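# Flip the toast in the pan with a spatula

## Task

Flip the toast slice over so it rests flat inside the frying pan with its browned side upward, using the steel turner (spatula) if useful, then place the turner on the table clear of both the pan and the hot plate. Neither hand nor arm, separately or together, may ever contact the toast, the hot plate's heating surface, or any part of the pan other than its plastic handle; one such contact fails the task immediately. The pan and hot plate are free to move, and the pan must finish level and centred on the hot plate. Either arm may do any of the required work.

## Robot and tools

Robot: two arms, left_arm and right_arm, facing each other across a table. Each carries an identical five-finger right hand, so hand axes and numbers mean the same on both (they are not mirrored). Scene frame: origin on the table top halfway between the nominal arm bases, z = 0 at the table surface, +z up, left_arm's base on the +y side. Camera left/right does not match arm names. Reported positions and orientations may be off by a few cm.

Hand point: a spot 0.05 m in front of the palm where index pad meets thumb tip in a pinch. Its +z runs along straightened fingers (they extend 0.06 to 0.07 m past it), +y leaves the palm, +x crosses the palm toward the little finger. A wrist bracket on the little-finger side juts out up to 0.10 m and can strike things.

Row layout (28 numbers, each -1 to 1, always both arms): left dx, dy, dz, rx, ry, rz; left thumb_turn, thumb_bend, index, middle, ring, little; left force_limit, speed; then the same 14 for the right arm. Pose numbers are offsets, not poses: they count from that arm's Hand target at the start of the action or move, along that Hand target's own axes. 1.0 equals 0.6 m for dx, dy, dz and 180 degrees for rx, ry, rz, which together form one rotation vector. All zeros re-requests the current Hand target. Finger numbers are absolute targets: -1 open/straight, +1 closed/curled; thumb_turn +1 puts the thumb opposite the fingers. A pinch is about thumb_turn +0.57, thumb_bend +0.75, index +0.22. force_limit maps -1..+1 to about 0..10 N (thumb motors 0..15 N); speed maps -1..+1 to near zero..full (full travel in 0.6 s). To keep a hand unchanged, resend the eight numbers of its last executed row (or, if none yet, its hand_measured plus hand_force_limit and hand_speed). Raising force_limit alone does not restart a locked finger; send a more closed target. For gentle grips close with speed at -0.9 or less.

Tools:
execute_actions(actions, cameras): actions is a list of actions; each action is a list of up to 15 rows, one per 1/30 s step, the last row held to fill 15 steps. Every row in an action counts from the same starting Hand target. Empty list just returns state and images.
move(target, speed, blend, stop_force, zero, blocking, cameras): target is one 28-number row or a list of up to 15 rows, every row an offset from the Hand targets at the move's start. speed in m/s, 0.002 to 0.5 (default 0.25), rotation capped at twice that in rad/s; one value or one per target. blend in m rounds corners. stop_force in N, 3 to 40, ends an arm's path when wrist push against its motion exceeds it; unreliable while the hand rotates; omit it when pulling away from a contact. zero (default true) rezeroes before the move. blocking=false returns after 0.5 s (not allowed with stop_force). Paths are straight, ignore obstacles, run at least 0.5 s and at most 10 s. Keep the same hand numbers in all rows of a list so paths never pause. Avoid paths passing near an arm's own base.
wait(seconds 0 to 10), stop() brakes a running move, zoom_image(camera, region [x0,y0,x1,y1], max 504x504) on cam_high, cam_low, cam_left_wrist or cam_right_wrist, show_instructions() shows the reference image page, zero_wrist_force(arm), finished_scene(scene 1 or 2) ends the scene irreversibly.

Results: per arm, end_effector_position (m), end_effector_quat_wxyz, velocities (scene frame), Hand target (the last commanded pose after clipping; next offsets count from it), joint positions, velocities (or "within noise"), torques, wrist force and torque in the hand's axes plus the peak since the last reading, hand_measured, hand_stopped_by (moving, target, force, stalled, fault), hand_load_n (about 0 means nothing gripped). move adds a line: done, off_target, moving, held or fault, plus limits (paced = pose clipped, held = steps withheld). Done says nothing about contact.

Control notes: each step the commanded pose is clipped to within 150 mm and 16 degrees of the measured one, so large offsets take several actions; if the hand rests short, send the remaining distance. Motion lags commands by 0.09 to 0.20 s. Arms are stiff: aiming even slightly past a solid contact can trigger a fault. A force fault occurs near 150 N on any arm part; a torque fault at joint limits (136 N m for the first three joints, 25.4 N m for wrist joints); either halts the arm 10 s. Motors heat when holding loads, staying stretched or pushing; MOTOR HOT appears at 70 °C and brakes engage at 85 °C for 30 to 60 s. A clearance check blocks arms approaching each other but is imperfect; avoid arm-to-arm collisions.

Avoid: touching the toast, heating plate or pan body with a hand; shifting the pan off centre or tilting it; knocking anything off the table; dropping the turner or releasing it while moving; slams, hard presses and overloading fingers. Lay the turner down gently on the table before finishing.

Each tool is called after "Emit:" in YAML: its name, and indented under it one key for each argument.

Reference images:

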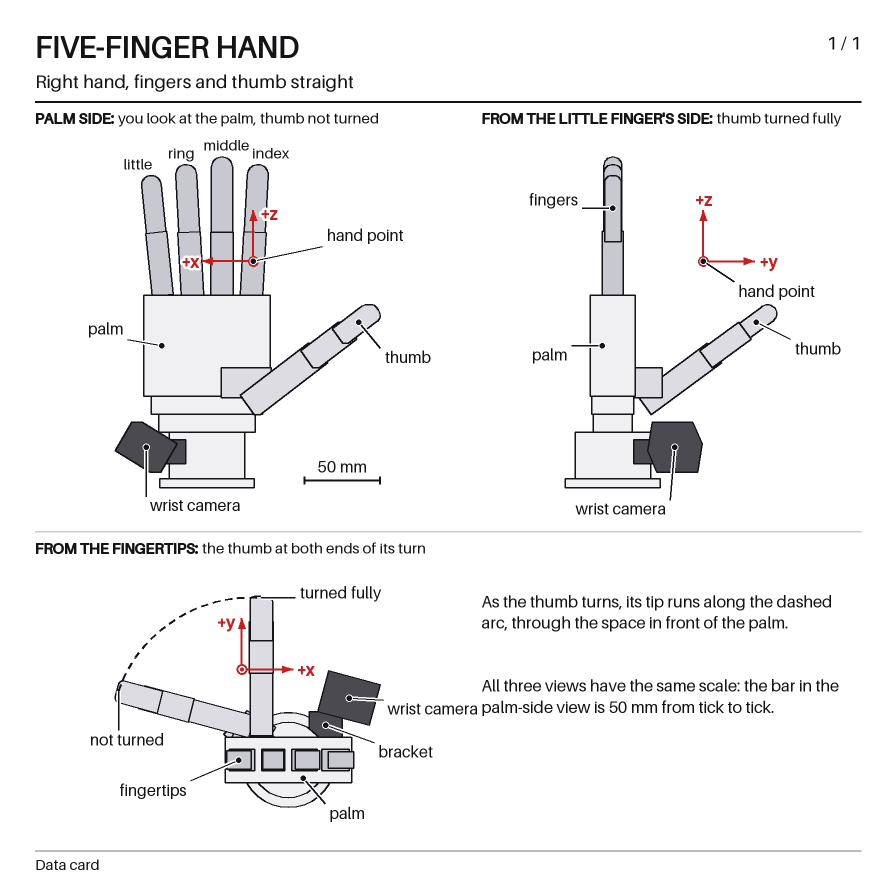

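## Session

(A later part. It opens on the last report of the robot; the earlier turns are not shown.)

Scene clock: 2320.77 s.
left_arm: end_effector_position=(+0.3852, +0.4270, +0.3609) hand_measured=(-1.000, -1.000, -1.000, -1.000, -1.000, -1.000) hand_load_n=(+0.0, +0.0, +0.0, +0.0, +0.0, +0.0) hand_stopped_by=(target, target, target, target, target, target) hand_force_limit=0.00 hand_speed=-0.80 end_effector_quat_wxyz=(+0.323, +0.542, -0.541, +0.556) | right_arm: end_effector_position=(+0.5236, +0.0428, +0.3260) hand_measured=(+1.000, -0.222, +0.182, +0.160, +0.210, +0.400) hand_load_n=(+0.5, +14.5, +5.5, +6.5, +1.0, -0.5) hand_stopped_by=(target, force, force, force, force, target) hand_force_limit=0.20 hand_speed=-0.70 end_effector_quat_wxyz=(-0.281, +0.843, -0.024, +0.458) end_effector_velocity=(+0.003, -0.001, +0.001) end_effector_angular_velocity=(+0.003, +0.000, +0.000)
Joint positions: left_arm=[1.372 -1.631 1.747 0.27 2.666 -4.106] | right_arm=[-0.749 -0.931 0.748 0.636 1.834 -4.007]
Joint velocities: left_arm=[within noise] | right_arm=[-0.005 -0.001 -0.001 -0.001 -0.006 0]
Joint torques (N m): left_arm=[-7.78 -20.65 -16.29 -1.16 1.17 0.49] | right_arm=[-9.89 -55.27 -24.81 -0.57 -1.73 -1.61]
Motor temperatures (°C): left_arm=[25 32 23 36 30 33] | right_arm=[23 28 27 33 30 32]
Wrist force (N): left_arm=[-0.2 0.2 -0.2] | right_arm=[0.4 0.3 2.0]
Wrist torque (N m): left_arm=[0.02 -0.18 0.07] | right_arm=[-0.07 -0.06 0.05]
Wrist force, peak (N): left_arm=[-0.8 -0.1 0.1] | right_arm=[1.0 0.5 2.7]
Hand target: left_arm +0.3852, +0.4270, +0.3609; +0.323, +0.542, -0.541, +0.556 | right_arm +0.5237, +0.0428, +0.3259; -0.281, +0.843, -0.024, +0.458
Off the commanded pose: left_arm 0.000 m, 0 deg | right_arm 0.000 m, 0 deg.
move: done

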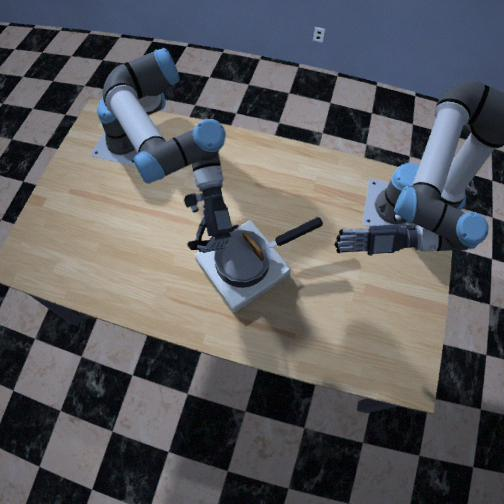

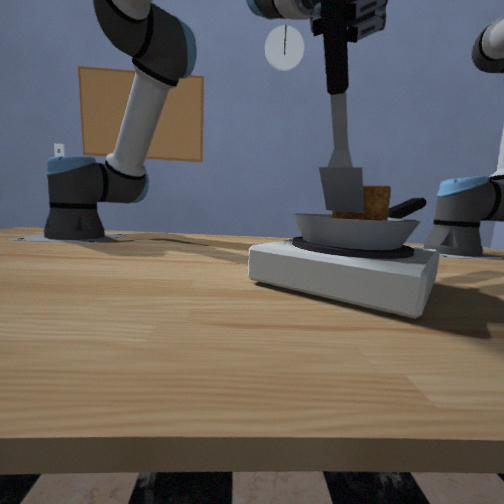

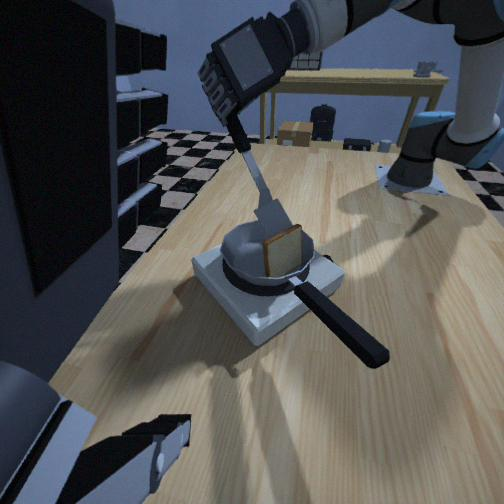

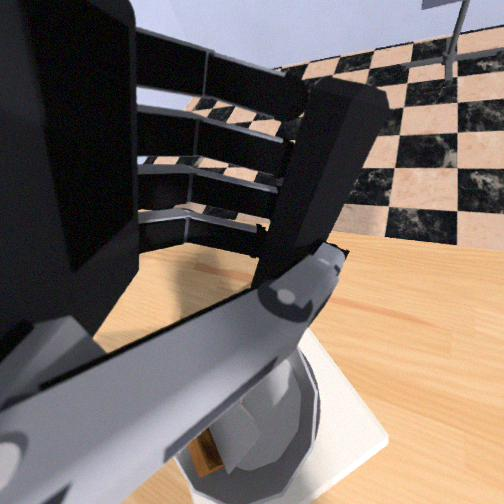

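Emit:
move:
  target: [0,0,0,0,0,0,-1,-1,-1,-1,-1,-1,0.0,-0.8,-0.0195,-0.0192,-0.0155,0,0,0,1,0.1,0.35,0.3,0.35,0.4,0.2,-0.7]
  speed: 0.05

Emit:
zoom_image:
  camera: "cam_left_wrist"
  region: [210, 200, 330, 320]

Emit:
zoom_image:
  camera: "cam_high"
  region: [200, 215, 290, 305]

Emit:
zoom_image:
  camera: "cam_low"
  region: [280, 180, 440, 280]

Scene clock: 2330.03 s.
left_arm: end_effector_position=(+0.3852, +0.4270, +0.3609) hand_measured=(-1.000, -1.000, -1.000, -1.000, -1.000, -1.000) hand_load_n=(+0.0, +0.0, -0.5, +0.0, +0.0, +0.0) hand_stopped_by=(target, target, target, target, target, target) hand_force_limit=0.00 hand_speed=-0.80 end_effector_quat_wxyz=(+0.323, +0.542, -0.541, +0.556) | right_arm: end_effector_position=(+0.5070, +0.0517, +0.3268) hand_measured=(+1.000, -0.222, +0.182, +0.160, +0.210, +0.400) hand_load_n=(+0.5, +14.5, +5.5, +6.5, +0.5, -0.5) hand_stopped_by=(target, force, force, force, force, target) hand_force_limit=0.20 hand_speed=-0.70 end_effector_quat_wxyz=(-0.281, +0.843, -0.024, +0.458) end_effector_velocity=(+0.002, -0.001, +0.001) end_effector_angular_velocity=(+0.003, +0.001, +0.000)
Joint positions: left_arm=[1.372 -1.631 1.747 0.27 2.666 -4.106] | right_arm=[-0.718 -0.931 0.747 0.641 1.862 -3.993]
Joint velocities: left_arm=[within noise] | right_arm=[-0.005 -0.001 -0.001 0 -0.006 0]
Joint torques (N m): left_arm=[-6.25 -20.62 -15.62 -1.28 1.06 0.37] | right_arm=[-8.63 -48.71 -31.88 0.84 -1.4 -1.52]
Motor temperatures (°C): left_arm=[25 32 23 36 30 33] | right_arm=[23 28 27 33 30 32]
Wrist force (N): left_arm=[-0.1 -0.6 -0.2] | right_arm=[0.6 0.5 2.3]
Wrist torque (N m): left_arm=[-0.10 -0.20 0.04] | right_arm=[-0.04 -0.09 0.08]
Wrist force, peak (N): left_arm=[-0.5 -0.4 0.4] | right_arm=[0.9 0.7 2.5]
Hand target: left_arm +0.3852, +0.4270, +0.3609; +0.323, +0.542, -0.541, +0.556 | right_arm +0.5071, +0.0517, +0.3267; -0.281, +0.843, -0.024, +0.458
Off the commanded pose: left_arm 0.000 m, 0 deg | right_arm 0.000 m, 0 deg.
move: done

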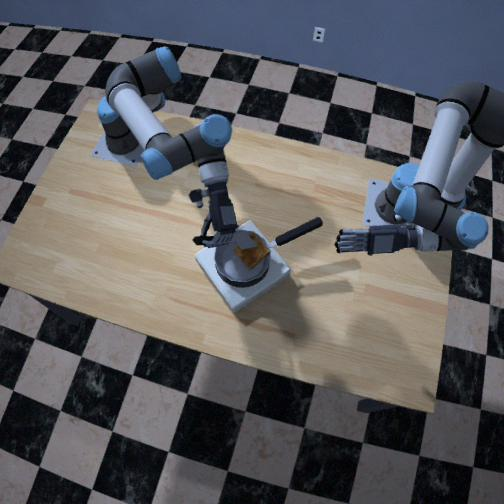

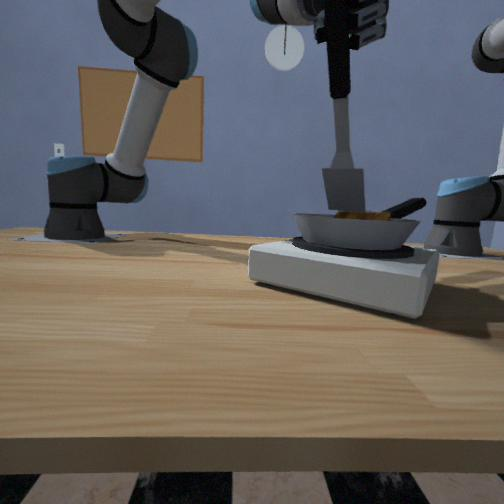

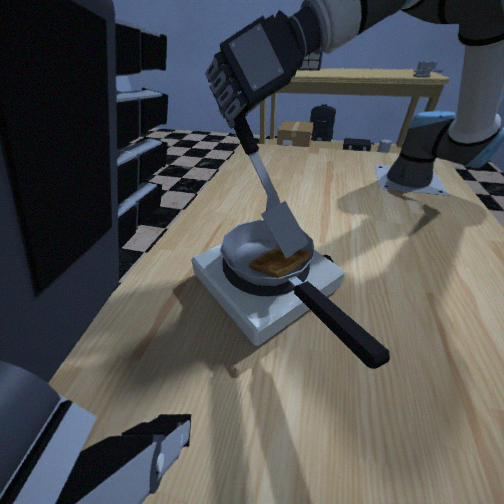

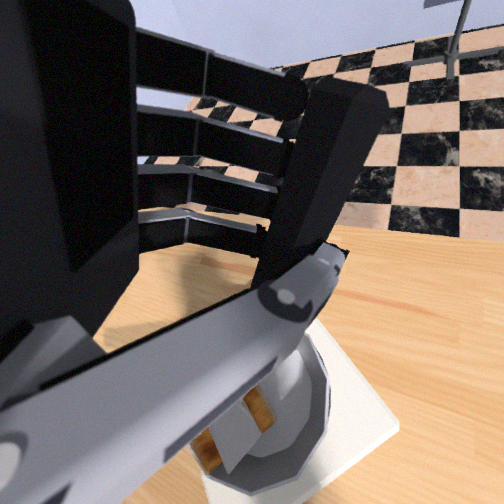

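Scaled by 4.200.

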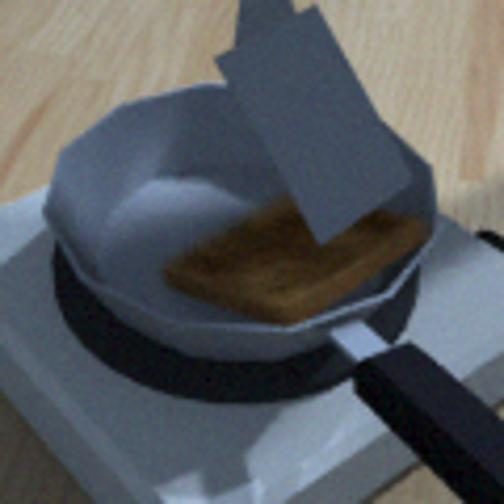

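Scaled by 5.600.

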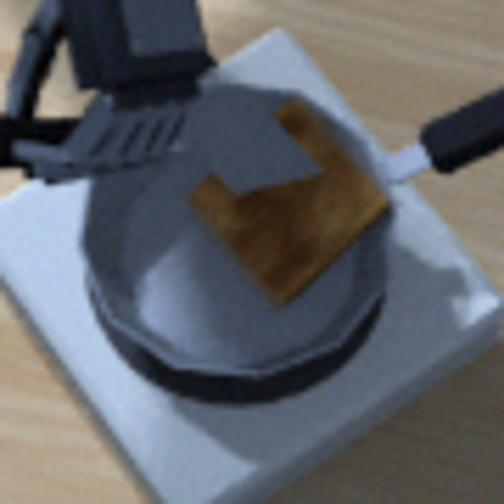

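Scaled by 3.150.

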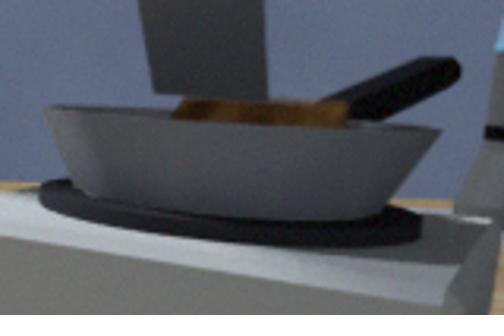

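Emit:
move:
  target: [0,0,0,0,0,0,-1,-1,-1,-1,-1,-1,0.0,-0.8,0.1193,-0.0112,-0.0091,0,0,0,1,0.1,0.35,0.3,0.35,0.4,0.2,-0.7]
  speed: 0.1

Emit:
zoom_image:
  camera: "cam_left_wrist"
  region: [210, 200, 330, 320]

Emit:
zoom_image:
  camera: "cam_high"
  region: [200, 215, 290, 305]

Emit:
zoom_image:
  camera: "cam_low"
  region: [280, 180, 440, 280]

Scene clock: 2342.53 s.
left_arm: end_effector_position=(+0.3852, +0.4270, +0.3609) hand_measured=(-1.000, -1.000, -1.000, -1.000, -1.000, -1.000) hand_load_n=(+0.0, +0.0, +0.0, +0.0, +0.0, +0.0) hand_stopped_by=(target, target, target, target, target, target) hand_force_limit=0.00 hand_speed=-0.80 end_effector_quat_wxyz=(+0.323, +0.542, -0.541, +0.556) | right_arm: end_effector_position=(+0.5429, +0.0336, +0.3865) hand_measured=(+1.000, -0.222, +0.182, +0.160, +0.210, +0.400) hand_load_n=(+0.5, +14.5, +5.5, +6.0, +0.5, -0.5) hand_stopped_by=(target, force, force, force, force, target) hand_force_limit=0.20 hand_speed=-0.70 end_effector_quat_wxyz=(-0.281, +0.843, -0.024, +0.458)
Joint positions: left_arm=[1.372 -1.631 1.747 0.27 2.666 -4.106] | right_arm=[-0.783 -0.849 0.446 0.853 1.804 -4.023]
Joint velocities: within noise
Joint torques (N m): left_arm=[-5.86 -21.83 -16.03 -1.14 1.2 0.47] | right_arm=[4.92 -62.74 -22.91 -2 1.09 2.74]
Motor temperatures (°C): left_arm=[25 32 23 36 30 32] | right_arm=[23 28 27 33 30 32]
Wrist force (N): left_arm=[-0.3 0.1 -0.2] | right_arm=[0.5 0.5 2.3]
Wrist torque (N m): left_arm=[0.01 -0.15 0.05] | right_arm=[-0.01 -0.08 0.09]
Wrist force, peak (N): left_arm=[-0.6 -0.4 -0.1] | right_arm=[1.8 0.1 2.2]
Hand target: left_arm +0.3852, +0.4270, +0.3609; +0.323, +0.542, -0.541, +0.556 | right_arm +0.5429, +0.0336, +0.3866; -0.281, +0.843, -0.024, +0.458
Off the commanded pose: left_arm 0.000 m, 0 deg | right_arm 0.000 m, 0 deg.
move: done

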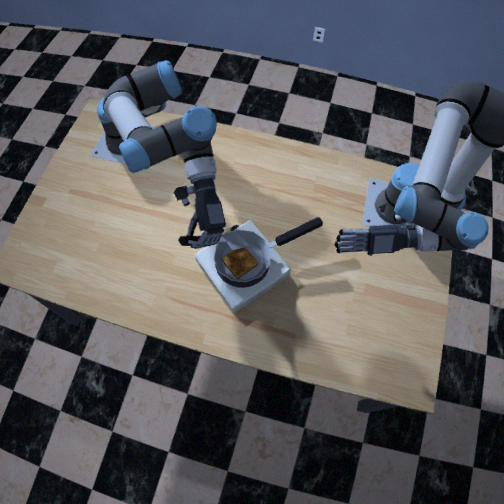

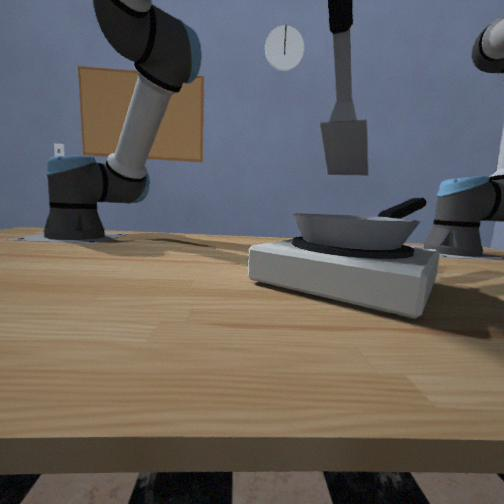

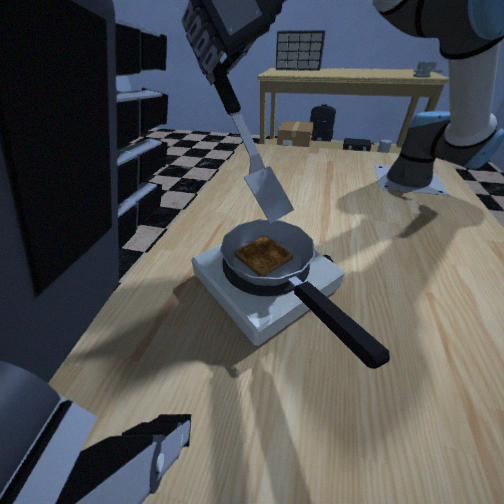

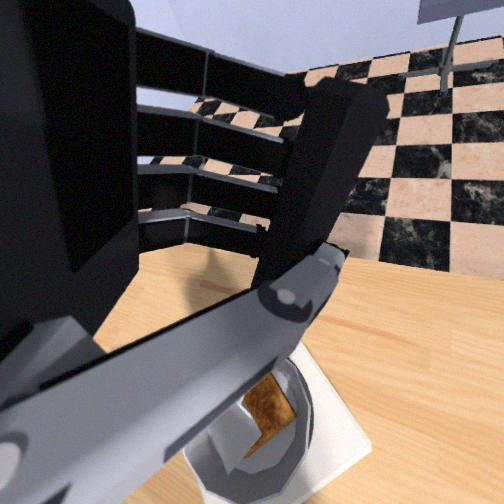

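Scaled by 4.200.

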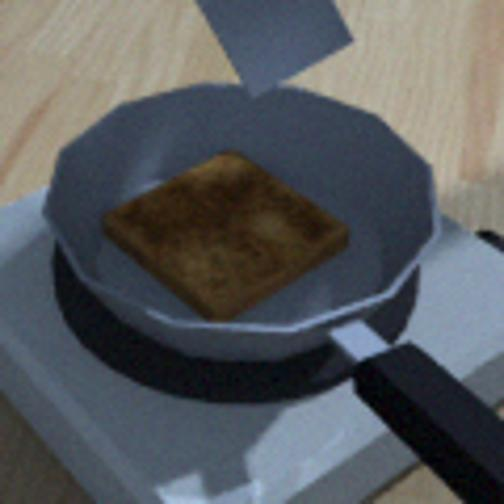

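Scaled by 5.600.

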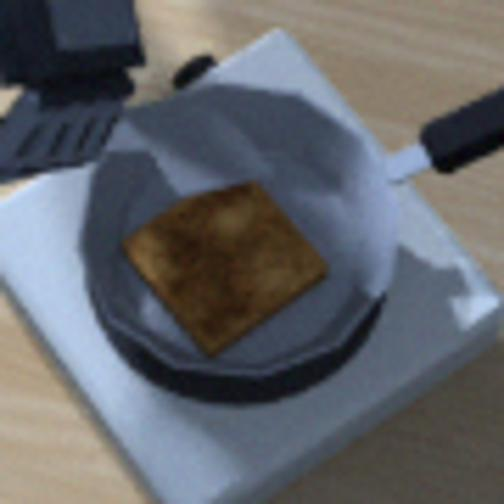

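Scaled by 3.150.

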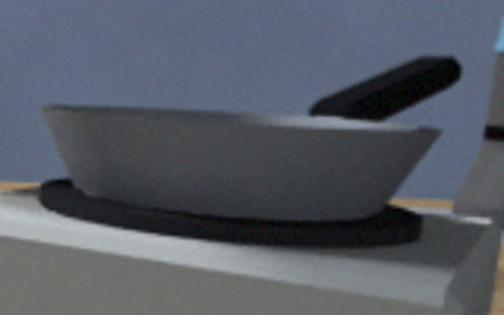

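Emit:
zoom_image:
  camera: "cam_left_wrist"
  region: [220, 220, 310, 290]

Emit:
zoom_image:
  camera: "cam_high"
  region: [210, 235, 275, 300]

Scaled by 5.600.

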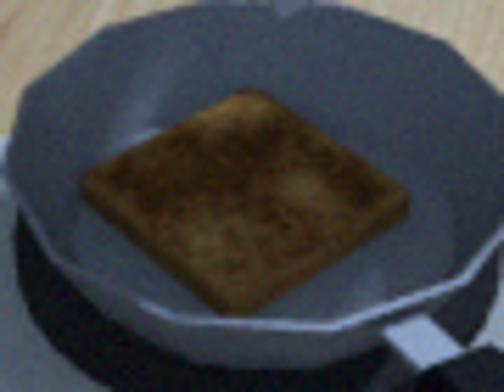

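Scaled by 7.754.

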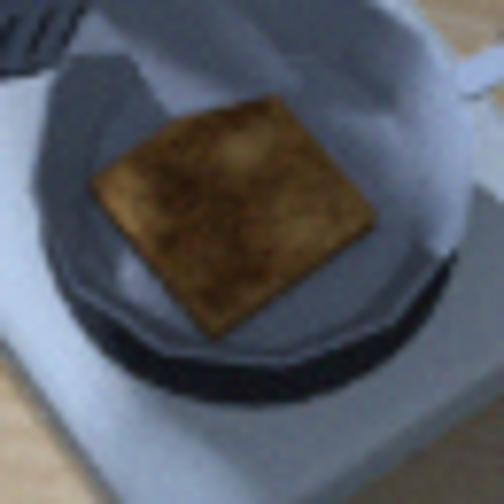

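Emit:
move:
  target: [0,0,0,0,0,0,-1,-1,-1,-1,-1,-1,0.0,-0.8,-0.0647,0.1985,-0.3608,0.0649,-0.1775,0.2109,1,0.1,0.35,0.3,0.35,0.4,0.2,-0.7]
  speed: 0.15

Emit:
zoom_image:
  camera: "cam_high"
  region: [200, 215, 290, 305]

Emit:
zoom_image:
  camera: "cam_left_wrist"
  region: [190, 210, 290, 300]

Scene clock: 2419.03 s.
left_arm: end_effector_position=(+0.3852, +0.4270, +0.3609) hand_measured=(-1.000, -1.000, -1.000, -1.000, -1.000, -1.000) hand_load_n=(+0.0, +0.0, +0.0, +0.0, +0.0, +0.0) hand_stopped_by=(target, target, target, target, target, target) hand_force_limit=0.00 hand_speed=-0.80 end_effector_quat_wxyz=(+0.323, +0.542, -0.541, +0.556) | right_arm: end_effector_position=(+0.3763, -0.1530, +0.3897) hand_measured=(+1.000, -0.222, +0.182, +0.160, +0.210, +0.400) hand_load_n=(+0.5, +15.0, +5.5, +6.5, +0.5, -1.0) hand_stopped_by=(target, force, force, force, force, target) hand_force_limit=0.20 hand_speed=-0.70 end_effector_quat_wxyz=(+0.490, -0.849, +0.170, -0.098)
Joint positions: left_arm=[1.372 -1.631 1.747 0.27 2.666 -4.106] | right_arm=[-1.315 -1.483 1.348 0.902 0.806 -3.729]
Joint velocities: within noise
Joint torques (N m): left_arm=[-5.61 -22.23 -17.32 -1.31 1.09 0.43] | right_arm=[-7.16 -9.88 -21.42 -1.1 -3.5 3.17]
Motor temperatures (°C): left_arm=[25 32 23 36 30 32] | right_arm=[23 28 27 33 30 32]
Wrist force (N): left_arm=[-0.5 -0.1 0.3] | right_arm=[0.6 0.1 2.4]
Wrist torque (N m): left_arm=[-0.06 -0.14 0.02] | right_arm=[-0.14 -0.02 -0.06]
Wrist force, peak (N): left_arm=[-0.6 -0.2 0.3] | right_arm=[1.0 0.1 2.9]
Hand target: left_arm +0.3852, +0.4270, +0.3609; +0.323, +0.542, -0.541, +0.556 | right_arm +0.3763, -0.1530, +0.3896; -0.490, +0.849, -0.170, +0.098
Off the commanded pose: left_arm 0.000 m, 0 deg | right_arm 0.000 m, 0 deg.
move: done

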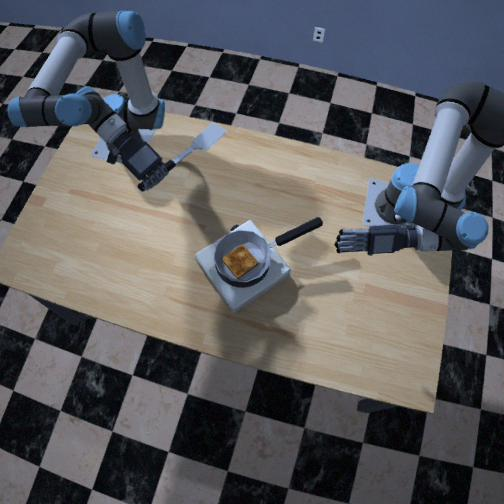

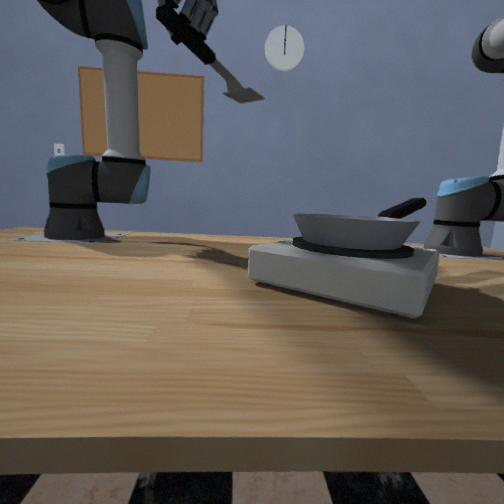

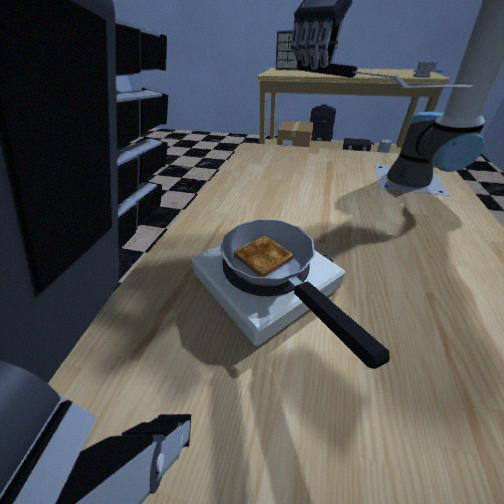

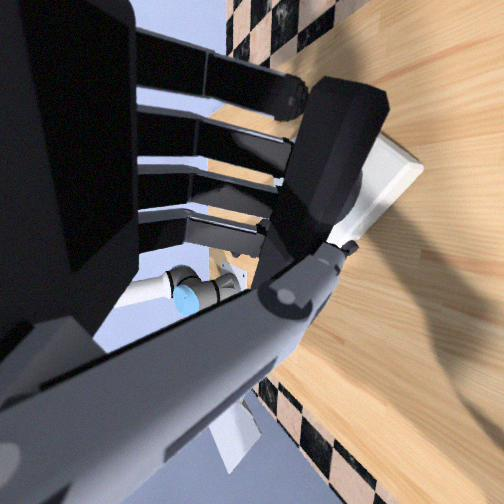

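Scaled by 5.600.

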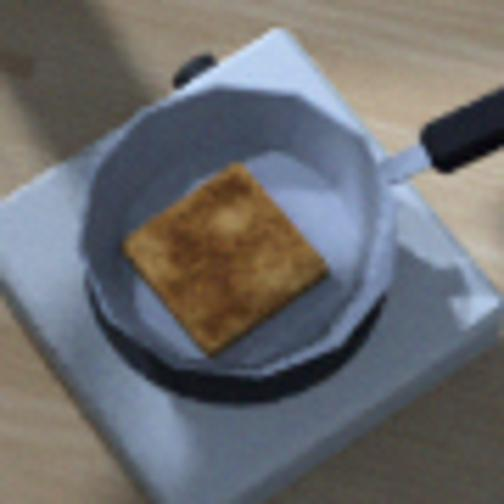

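Scaled by 5.040.

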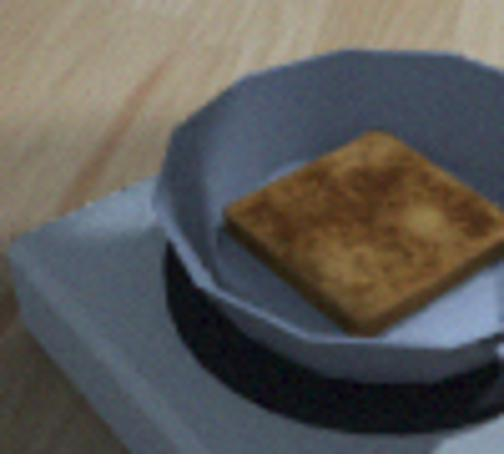

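Emit:
move:
  target: [0,0,0,0,0,0,-1,-1,-1,-1,-1,-1,0.0,-0.8,0,0.4279,0.3454,0,0,0,1,0.1,0.35,0.3,0.35,0.4,0.2,-0.7]
  speed: 0.15
  cameras: ["cam_high"]

Emit:
move:
  target: [0,0,0,0,0,0,-1,-1,-1,-1,-1,-1,0.0,-0.8,0,0.0710,0.0573,0,0,0,1,0.1,0.35,0.3,0.35,0.4,0.2,-0.7]
  speed: 0.02
  stop_force: 3
  cameras: ["cam_high"]

Emit:
zoom_image:
  camera: "cam_high"
  region: [120, 100, 270, 250]

Scene clock: 2434.33 s.
left_arm: end_effector_position=(+0.3852, +0.4270, +0.3609) hand_measured=(-1.000, -1.000, -1.000, -1.000, -1.000, -1.000) hand_load_n=(+0.0, +0.0, +0.0, +0.0, +0.0, +0.0) hand_stopped_by=(target, target, target, target, target, target) hand_force_limit=0.00 hand_speed=-0.80 end_effector_quat_wxyz=(+0.323, +0.542, -0.541, +0.556) | right_arm: end_effector_position=(+0.3957, -0.1059, +0.0636) hand_measured=(+1.000, -0.222, +0.182, +0.160, +0.210, +0.400) hand_load_n=(+0.5, +15.0, +5.5, +6.5, +0.5, -1.0) hand_stopped_by=(target, force, force, force, force, target) hand_force_limit=0.20 hand_speed=-0.70 end_effector_quat_wxyz=(+0.490, -0.849, +0.171, -0.098)
Joint positions: left_arm=[1.372 -1.631 1.747 0.27 2.666 -4.106] | right_arm=[-1.211 -1.191 1.85 0.046 0.883 -3.636]
Joint velocities: within noise
Joint torques (N m): left_arm=[-5.56 -22.45 -16.95 -1.51 1.12 0.62] | right_arm=[-8.14 -30.77 -26.8 -1.2 -2.69 -2.07]
Motor temperatures (°C): left_arm=[25 32 23 36 30 32] | right_arm=[23 28 27 33 30 32]
Wrist force (N): left_arm=[-0.1 -0.5 0.2] | right_arm=[0.6 0.2 2.6]
Wrist torque (N m): left_arm=[-0.10 -0.20 0.04] | right_arm=[-0.14 -0.04 -0.07]
Wrist force, peak (N): left_arm=[-0.7 -0.4 0.2] | right_arm=[0.7 1.2 3.4]
Hand target: left_arm +0.3852, +0.4270, +0.3609; +0.323, +0.542, -0.541, +0.556 | right_arm +0.3958, -0.1059, +0.0636; -0.490, +0.849, -0.170, +0.098
Off the commanded pose: left_arm 0.000 m, 0 deg | right_arm 0.000 m, 0 deg.
move: done
Images, in order (width x height): cam_high 504x504.

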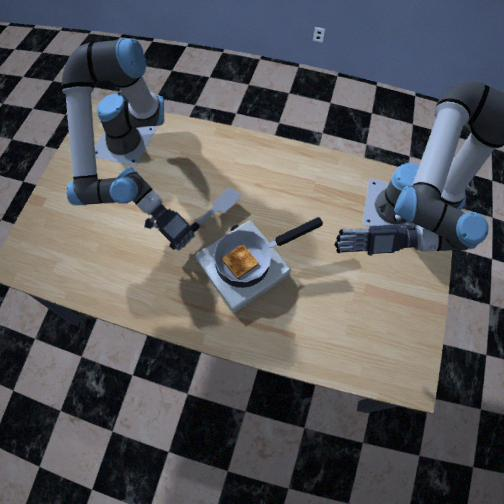

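Scene clock: 2437.70 s.
left_arm: end_effector_position=(+0.3852, +0.4270, +0.3609) hand_measured=(-1.000, -1.000, -1.000, -1.000, -1.000, -1.000) hand_load_n=(+0.0, +0.0, +0.0, +0.0, +0.0, +0.0) hand_stopped_by=(target, target, target, target, target, target) hand_force_limit=0.00 hand_speed=-0.80 end_effector_quat_wxyz=(+0.323, +0.542, -0.541, +0.556) | right_arm: end_effector_position=(+0.3983, -0.0998, +0.0218) hand_measured=(+1.000, -0.222, +0.182, +0.160, +0.210, +0.400) hand_load_n=(+1.5, +15.0, +4.5, +6.5, +3.5, +0.0) hand_stopped_by=(target, force, force, force, force, target) hand_force_limit=0.20 hand_speed=-0.70 end_effector_quat_wxyz=(+0.490, -0.849, +0.170, -0.098)
Joint positions: left_arm=[1.372 -1.631 1.747 0.27 2.666 -4.106] | right_arm=[-1.2 -1.114 1.868 -0.055 0.892 -3.626]
Joint velocities: within noise
Joint torques (N m): left_arm=[-4.99 -20.95 -16.59 -1.33 1.14 0.67] | right_arm=[-8.51 -47.14 -25.24 -2.07 -2.24 -2.61]
Motor temperatures (°C): left_arm=[25 32 23 36 30 32] | right_arm=[23 28 27 33 30 32]
Wrist force (N): left_arm=[-0.2 -0.2 -0.3] | right_arm=[-0.2 -1.6 1.4]
Wrist torque (N m): left_arm=[-0.03 -0.17 0.04] | right_arm=[-0.22 -0.14 0.21]
Wrist force, peak (N): left_arm=[-0.6 -0.1 0.2] | right_arm=[1.1 -10.0 -4.3]
Hand target: left_arm +0.3852, +0.4270, +0.3609; +0.323, +0.542, -0.541, +0.556 | right_arm +0.3983, -0.0998, +0.0218; -0.490, +0.849, -0.170, +0.098 (not the last commanded pose)
Off the commanded pose: left_arm 0.000 m, 0 deg | right_arm 0.012 m, 0 deg.
move: contact (right_arm)
Images, in order (width x height): cam_high 504x504.

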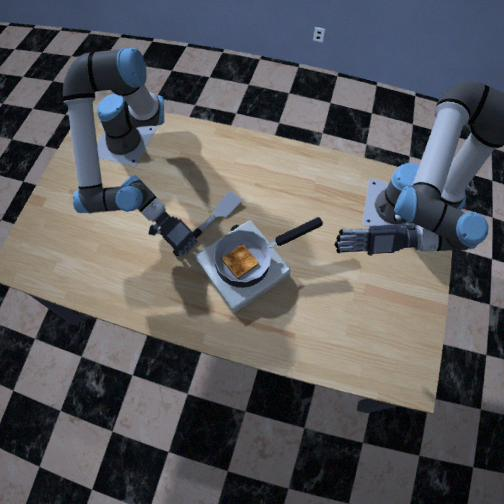

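Scaled by 3.360.

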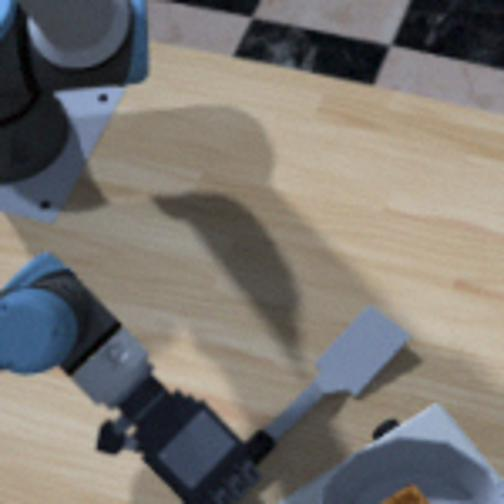

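Emit:
move:
  target:
    - [0,0,0,0,0,0,-1,-1,-1,-1,-1,-1,0.0,-0.8,0,-0.0361,-0.0208,0,0,0,1,0.1,0.35,0.3,0.35,0.4,0.2,-0.7]
    - [0,0,0,0,0,0,-1,-1,-1,-1,-1,-1,0.0,-0.8,0,0.0064,-0.0944,0,0,0,1,0.1,0.35,0.3,0.35,0.4,0.2,-0.7]
    - [0,0,0,0,0,0,-1,-1,-1,-1,-1,-1,0.0,-0.8,0,0.0338,-0.0786,0,0,0,1,0.1,0.35,0.3,0.35,0.4,0.2,-0.7]
  speed: 0.08
  blend: 0.005
  cameras: ["cam_high"]

Emit:
move:
  target: [0,0,0,0,0,0,-1,-1,-1,-1,-1,-1,0.0,-0.8,0,0.0217,0.0125,0,0,0,1,0.1,0.35,0.3,0.35,0.4,0.2,-0.7]
  speed: 0.015
  stop_force: 3

Emit:
zoom_image:
  camera: "cam_high"
  region: [120, 130, 290, 300]

Scene clock: 2459.73 s.
left_arm: end_effector_position=(+0.3852, +0.4270, +0.3609) hand_measured=(-1.000, -1.000, -1.000, -1.000, -1.000, -1.000) hand_load_n=(+0.0, +0.0, +0.0, +0.0, +0.0, +0.0) hand_stopped_by=(target, target, target, target, target, target) hand_force_limit=0.00 hand_speed=-0.80 end_effector_quat_wxyz=(+0.323, +0.542, -0.541, +0.556) | right_arm: end_effector_position=(+0.3786, -0.1469, +0.0278) hand_measured=(+1.000, -0.222, +0.182, +0.160, +0.210, +0.400) hand_load_n=(+1.5, +15.0, +5.0, +6.5, +3.0, +0.0) hand_stopped_by=(target, force, force, force, force, target) hand_force_limit=0.20 hand_speed=-0.70 end_effector_quat_wxyz=(+0.490, -0.849, +0.171, -0.098)
Joint positions: left_arm=[1.372 -1.631 1.747 0.27 2.666 -4.106] | right_arm=[-1.3 -1.194 1.989 -0.038 0.817 -3.715]
Joint velocities: within noise
Joint torques (N m): left_arm=[-5.28 -22.39 -16.4 -1.58 1.1 0.63] | right_arm=[8.27 -36.85 -24.09 1.52 1.06 2.49]
Motor temperatures (°C): left_arm=[25 32 23 36 30 32] | right_arm=[23 28 27 33 30 32]
Wrist force (N): left_arm=[-0.2 -0.2 0.0] | right_arm=[0.8 -1.4 2.1]
Wrist torque (N m): left_arm=[-0.07 -0.17 0.04] | right_arm=[-0.24 -0.17 0.15]
Wrist force, peak (N): left_arm=[-0.8 0.0 -0.2] | right_arm=[0.6 -1.3 2.9]
Hand target: left_arm +0.3852, +0.4270, +0.3609; +0.323, +0.542, -0.541, +0.556 | right_arm +0.3787, -0.1469, +0.0279; -0.490, +0.849, -0.170, +0.098
Off the commanded pose: left_arm 0.000 m, 0 deg | right_arm 0.000 m, 0 deg.
move: done
Images, in order (width x height): cam_high 504x504.

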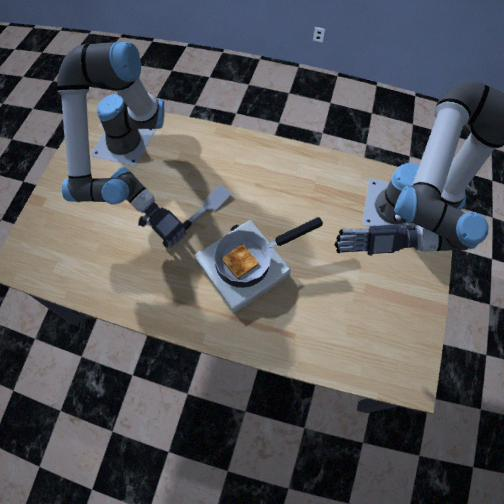

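Scene clock: 2461.23 s.
left_arm: end_effector_position=(+0.3852, +0.4270, +0.3609) hand_measured=(-1.000, -1.000, -1.000, -1.000, -1.000, -1.000) hand_load_n=(+0.0, +0.0, +0.0, +0.0, +0.0, +0.0) hand_stopped_by=(target, target, target, target, target, target) hand_force_limit=0.00 hand_speed=-0.80 end_effector_quat_wxyz=(+0.323, +0.542, -0.541, +0.556) | right_arm: end_effector_position=(+0.3787, -0.1469, +0.0215) hand_measured=(+1.000, -0.222, +0.182, +0.160, +0.210, +0.400) hand_load_n=(+2.0, +15.0, +4.5, +6.5, +3.5, +0.0) hand_stopped_by=(target, force, force, force, force, target) hand_force_limit=0.20 hand_speed=-0.70 end_effector_quat_wxyz=(+0.490, -0.849, +0.170, -0.098)
Joint positions: left_arm=[1.372 -1.631 1.747 0.27 2.666 -4.106] | right_arm=[-1.3 -1.182 1.994 -0.055 0.817 -3.715]
Joint velocities: within noise
Joint torques (N m): left_arm=[-5.5 -22.35 -16.88 -1.64 1.01 0.65] | right_arm=[6.09 -43.06 -24.7 1.23 0.82 1.14]
Motor temperatures (°C): left_arm=[25 32 23 36 30 32] | right_arm=[23 28 27 33 30 32]
Wrist force (N): left_arm=[-0.1 -0.1 0.0] | right_arm=[-0.3 -2.3 1.1]
Wrist torque (N m): left_arm=[-0.05 -0.19 0.05] | right_arm=[-0.27 -0.18 0.25]
Wrist force, peak (N): left_arm=[-0.4 -0.3 0.1] | right_arm=[0.7 -11.2 -2.4]
Hand target: left_arm +0.3852, +0.4270, +0.3609; +0.323, +0.542, -0.541, +0.556 | right_arm +0.3787, -0.1469, +0.0215; -0.490, +0.849, -0.170, +0.098 (not the last commanded pose)
Off the commanded pose: left_arm 0.000 m, 0 deg | right_arm 0.009 m, 0 deg.
move: contact (right_arm)

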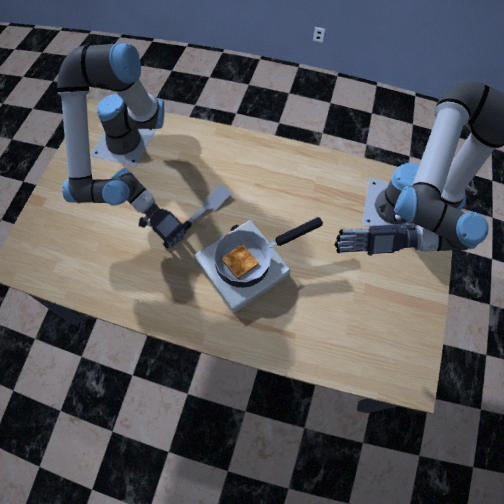

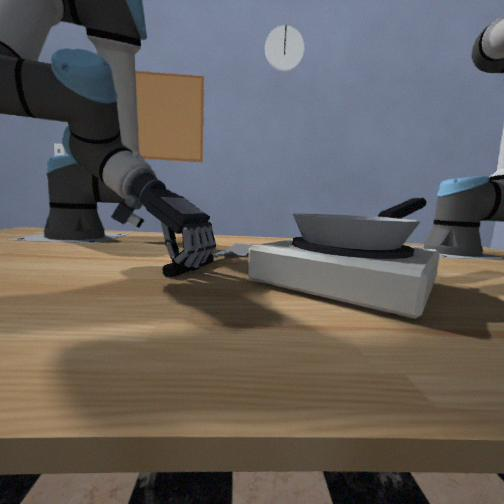

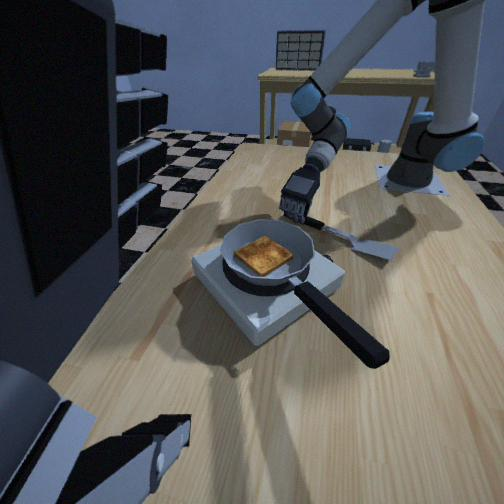

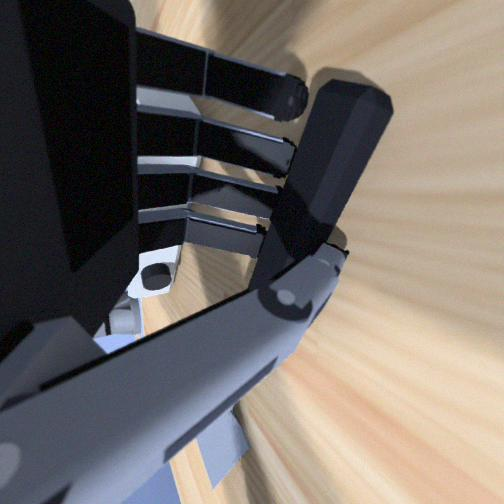

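Scaled by 2.965.

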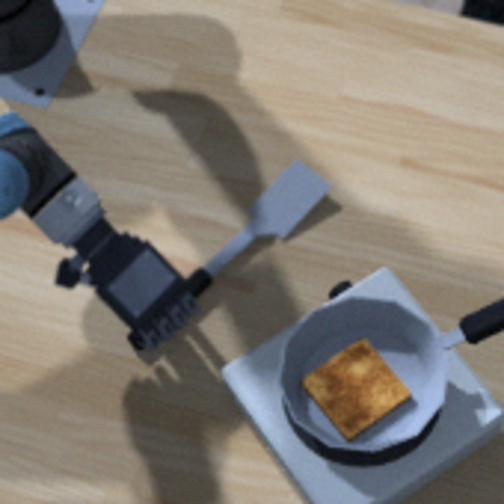

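Emit:
execute_actions:
  actions:
    - [[0,0,0,0,0,0,-1,-1,-1,-1,-1,-1,0.0,-0.8,0,-0.0057,-0.0033,0,0,0,1,-0.5,-0.05,-0.05,-0.05,-0.05,0.2,-0.5],[0,0,0,0,0,0,-1,-1,-1,-1,-1,-1,0.0,-0.8,0,-0.0057,-0.0033,0,0,0,1,-0.5,-0.05,-0.05,-0.05,-0.05,0.2,-0.5],[0,0,0,0,0,0,-1,-1,-1,-1,-1,-1,0.0,-0.8,0,-0.0115,-0.0067,0,0,0,1,-0.5,-0.05,-0.05,-0.05,-0.05,0.2,-0.5]]
    - [[0,0,0,0,0,0,-1,-1,-1,-1,-1,-1,0.0,-0.8,0,0,0,0,0,0,1,-0.5,-0.05,-0.05,-0.05,-0.05,0.2,-0.5]]

Emit:
zoom_image:
  camera: "cam_low"
  region: [120, 180, 280, 300]

Scene clock: 2474.87 s.
left_arm: end_effector_position=(+0.3852, +0.4270, +0.3609) hand_measured=(-1.000, -1.000, -1.000, -1.000, -1.000, -1.000) hand_load_n=(+0.0, +0.0, +0.0, +0.0, +0.0, +0.0) hand_stopped_by=(target, target, target, target, target, target) hand_force_limit=0.00 hand_speed=-0.80 end_effector_quat_wxyz=(+0.323, +0.542, -0.541, +0.556) | right_arm: end_effector_position=(+0.3787, -0.1469, +0.0295) hand_measured=(+1.000, -0.500, -0.050, -0.050, -0.050, -0.050) hand_load_n=(+0.0, +0.0, +0.0, +0.0, +0.0, +0.0) hand_stopped_by=(target, target, target, target, target, target) hand_force_limit=0.20 hand_speed=-0.50 end_effector_quat_wxyz=(+0.490, -0.849, +0.170, -0.098)
Joint positions: left_arm=[1.372 -1.631 1.747 0.27 2.666 -4.106] | right_arm=[-1.3 -1.197 1.988 -0.034 0.817 -3.715]
Joint velocities: within noise
Joint torques (N m): left_arm=[-4.83 -22.84 -16.42 -1.65 1.08 0.64] | right_arm=[-7.18 -15.85 -4.17 3.44 -2.51 -2.08]
Motor temperatures (°C): left_arm=[25 32 23 36 30 32] | right_arm=[23 28 27 33 30 32]
Wrist force (N): left_arm=[-0.2 0.2 0.0] | right_arm=[0.7 -1.4 2.0]
Wrist torque (N m): left_arm=[-0.01 -0.17 0.05] | right_arm=[-0.20 -0.17 0.10]
Wrist force, peak (N): left_arm=[-0.7 0.1 -0.1] | right_arm=[-0.3 -2.6 1.3]
Hand target: left_arm +0.3852, +0.4270, +0.3609; +0.323, +0.542, -0.541, +0.556 | right_arm +0.3787, -0.1469, +0.0295; -0.490, +0.849, -0.170, +0.098
Off the commanded pose: left_arm 0.000 m, 0 deg | right_arm 0.000 m, 0 deg.
Step readings (end_effector_position of left_arm | right_arm):
0: (+0.3852, +0.4270, +0.3609) | (+0.3787, -0.1469, +0.0215)
1: (+0.3852, +0.4270, +0.3609) | (+0.3787, -0.1469, +0.0216)
2: (+0.3852, +0.4270, +0.3609) | (+0.3787, -0.1469, +0.0226)
4: (+0.3852, +0.4270, +0.3609) | (+0.3787, -0.1469, +0.0262)
8: (+0.3852, +0.4270, +0.3609) | (+0.3786, -0.1469, +0.0303)
15: (+0.3852, +0.4270, +0.3609) | (+0.3787, -0.1469, +0.0296)
16: (+0.3852, +0.4270, +0.3609) | (+0.3787, -0.1469, +0.0296)
17: (+0.3852, +0.4270, +0.3609) | (+0.3787, -0.1469, +0.0296)
19: (+0.3852, +0.4270, +0.3609) | (+0.3787, -0.1469, +0.0296)
23: (+0.3852, +0.4270, +0.3609) | (+0.3787, -0.1469, +0.0295)
30: (+0.3852, +0.4270, +0.3609) | (+0.3787, -0.1469, +0.0295)

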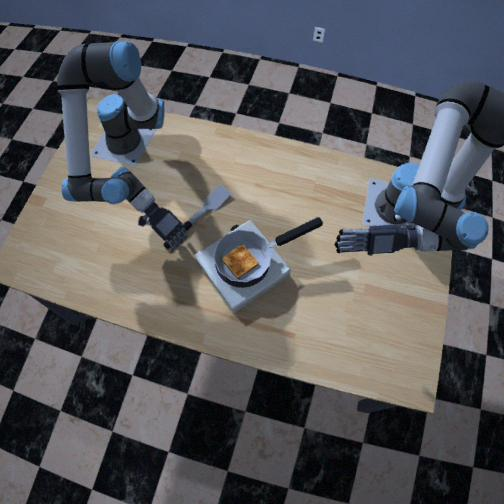

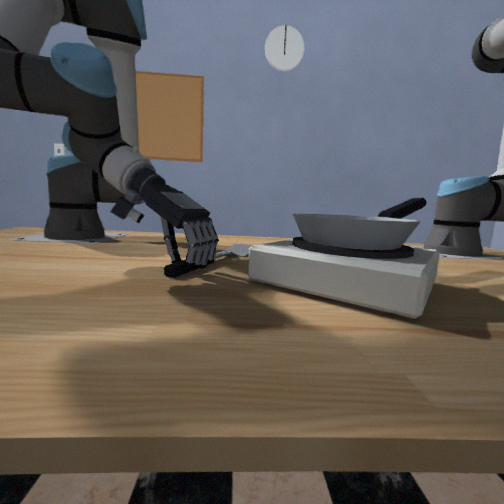

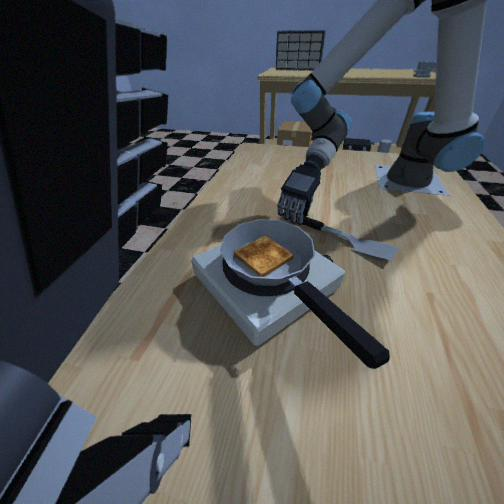

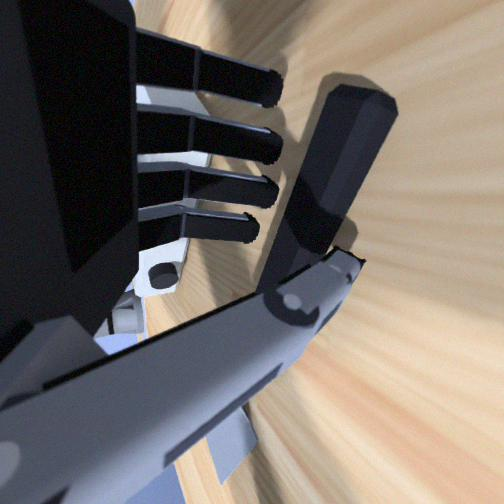

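Scaled by 3.150.

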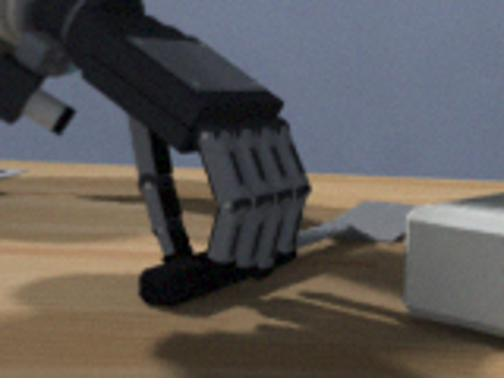

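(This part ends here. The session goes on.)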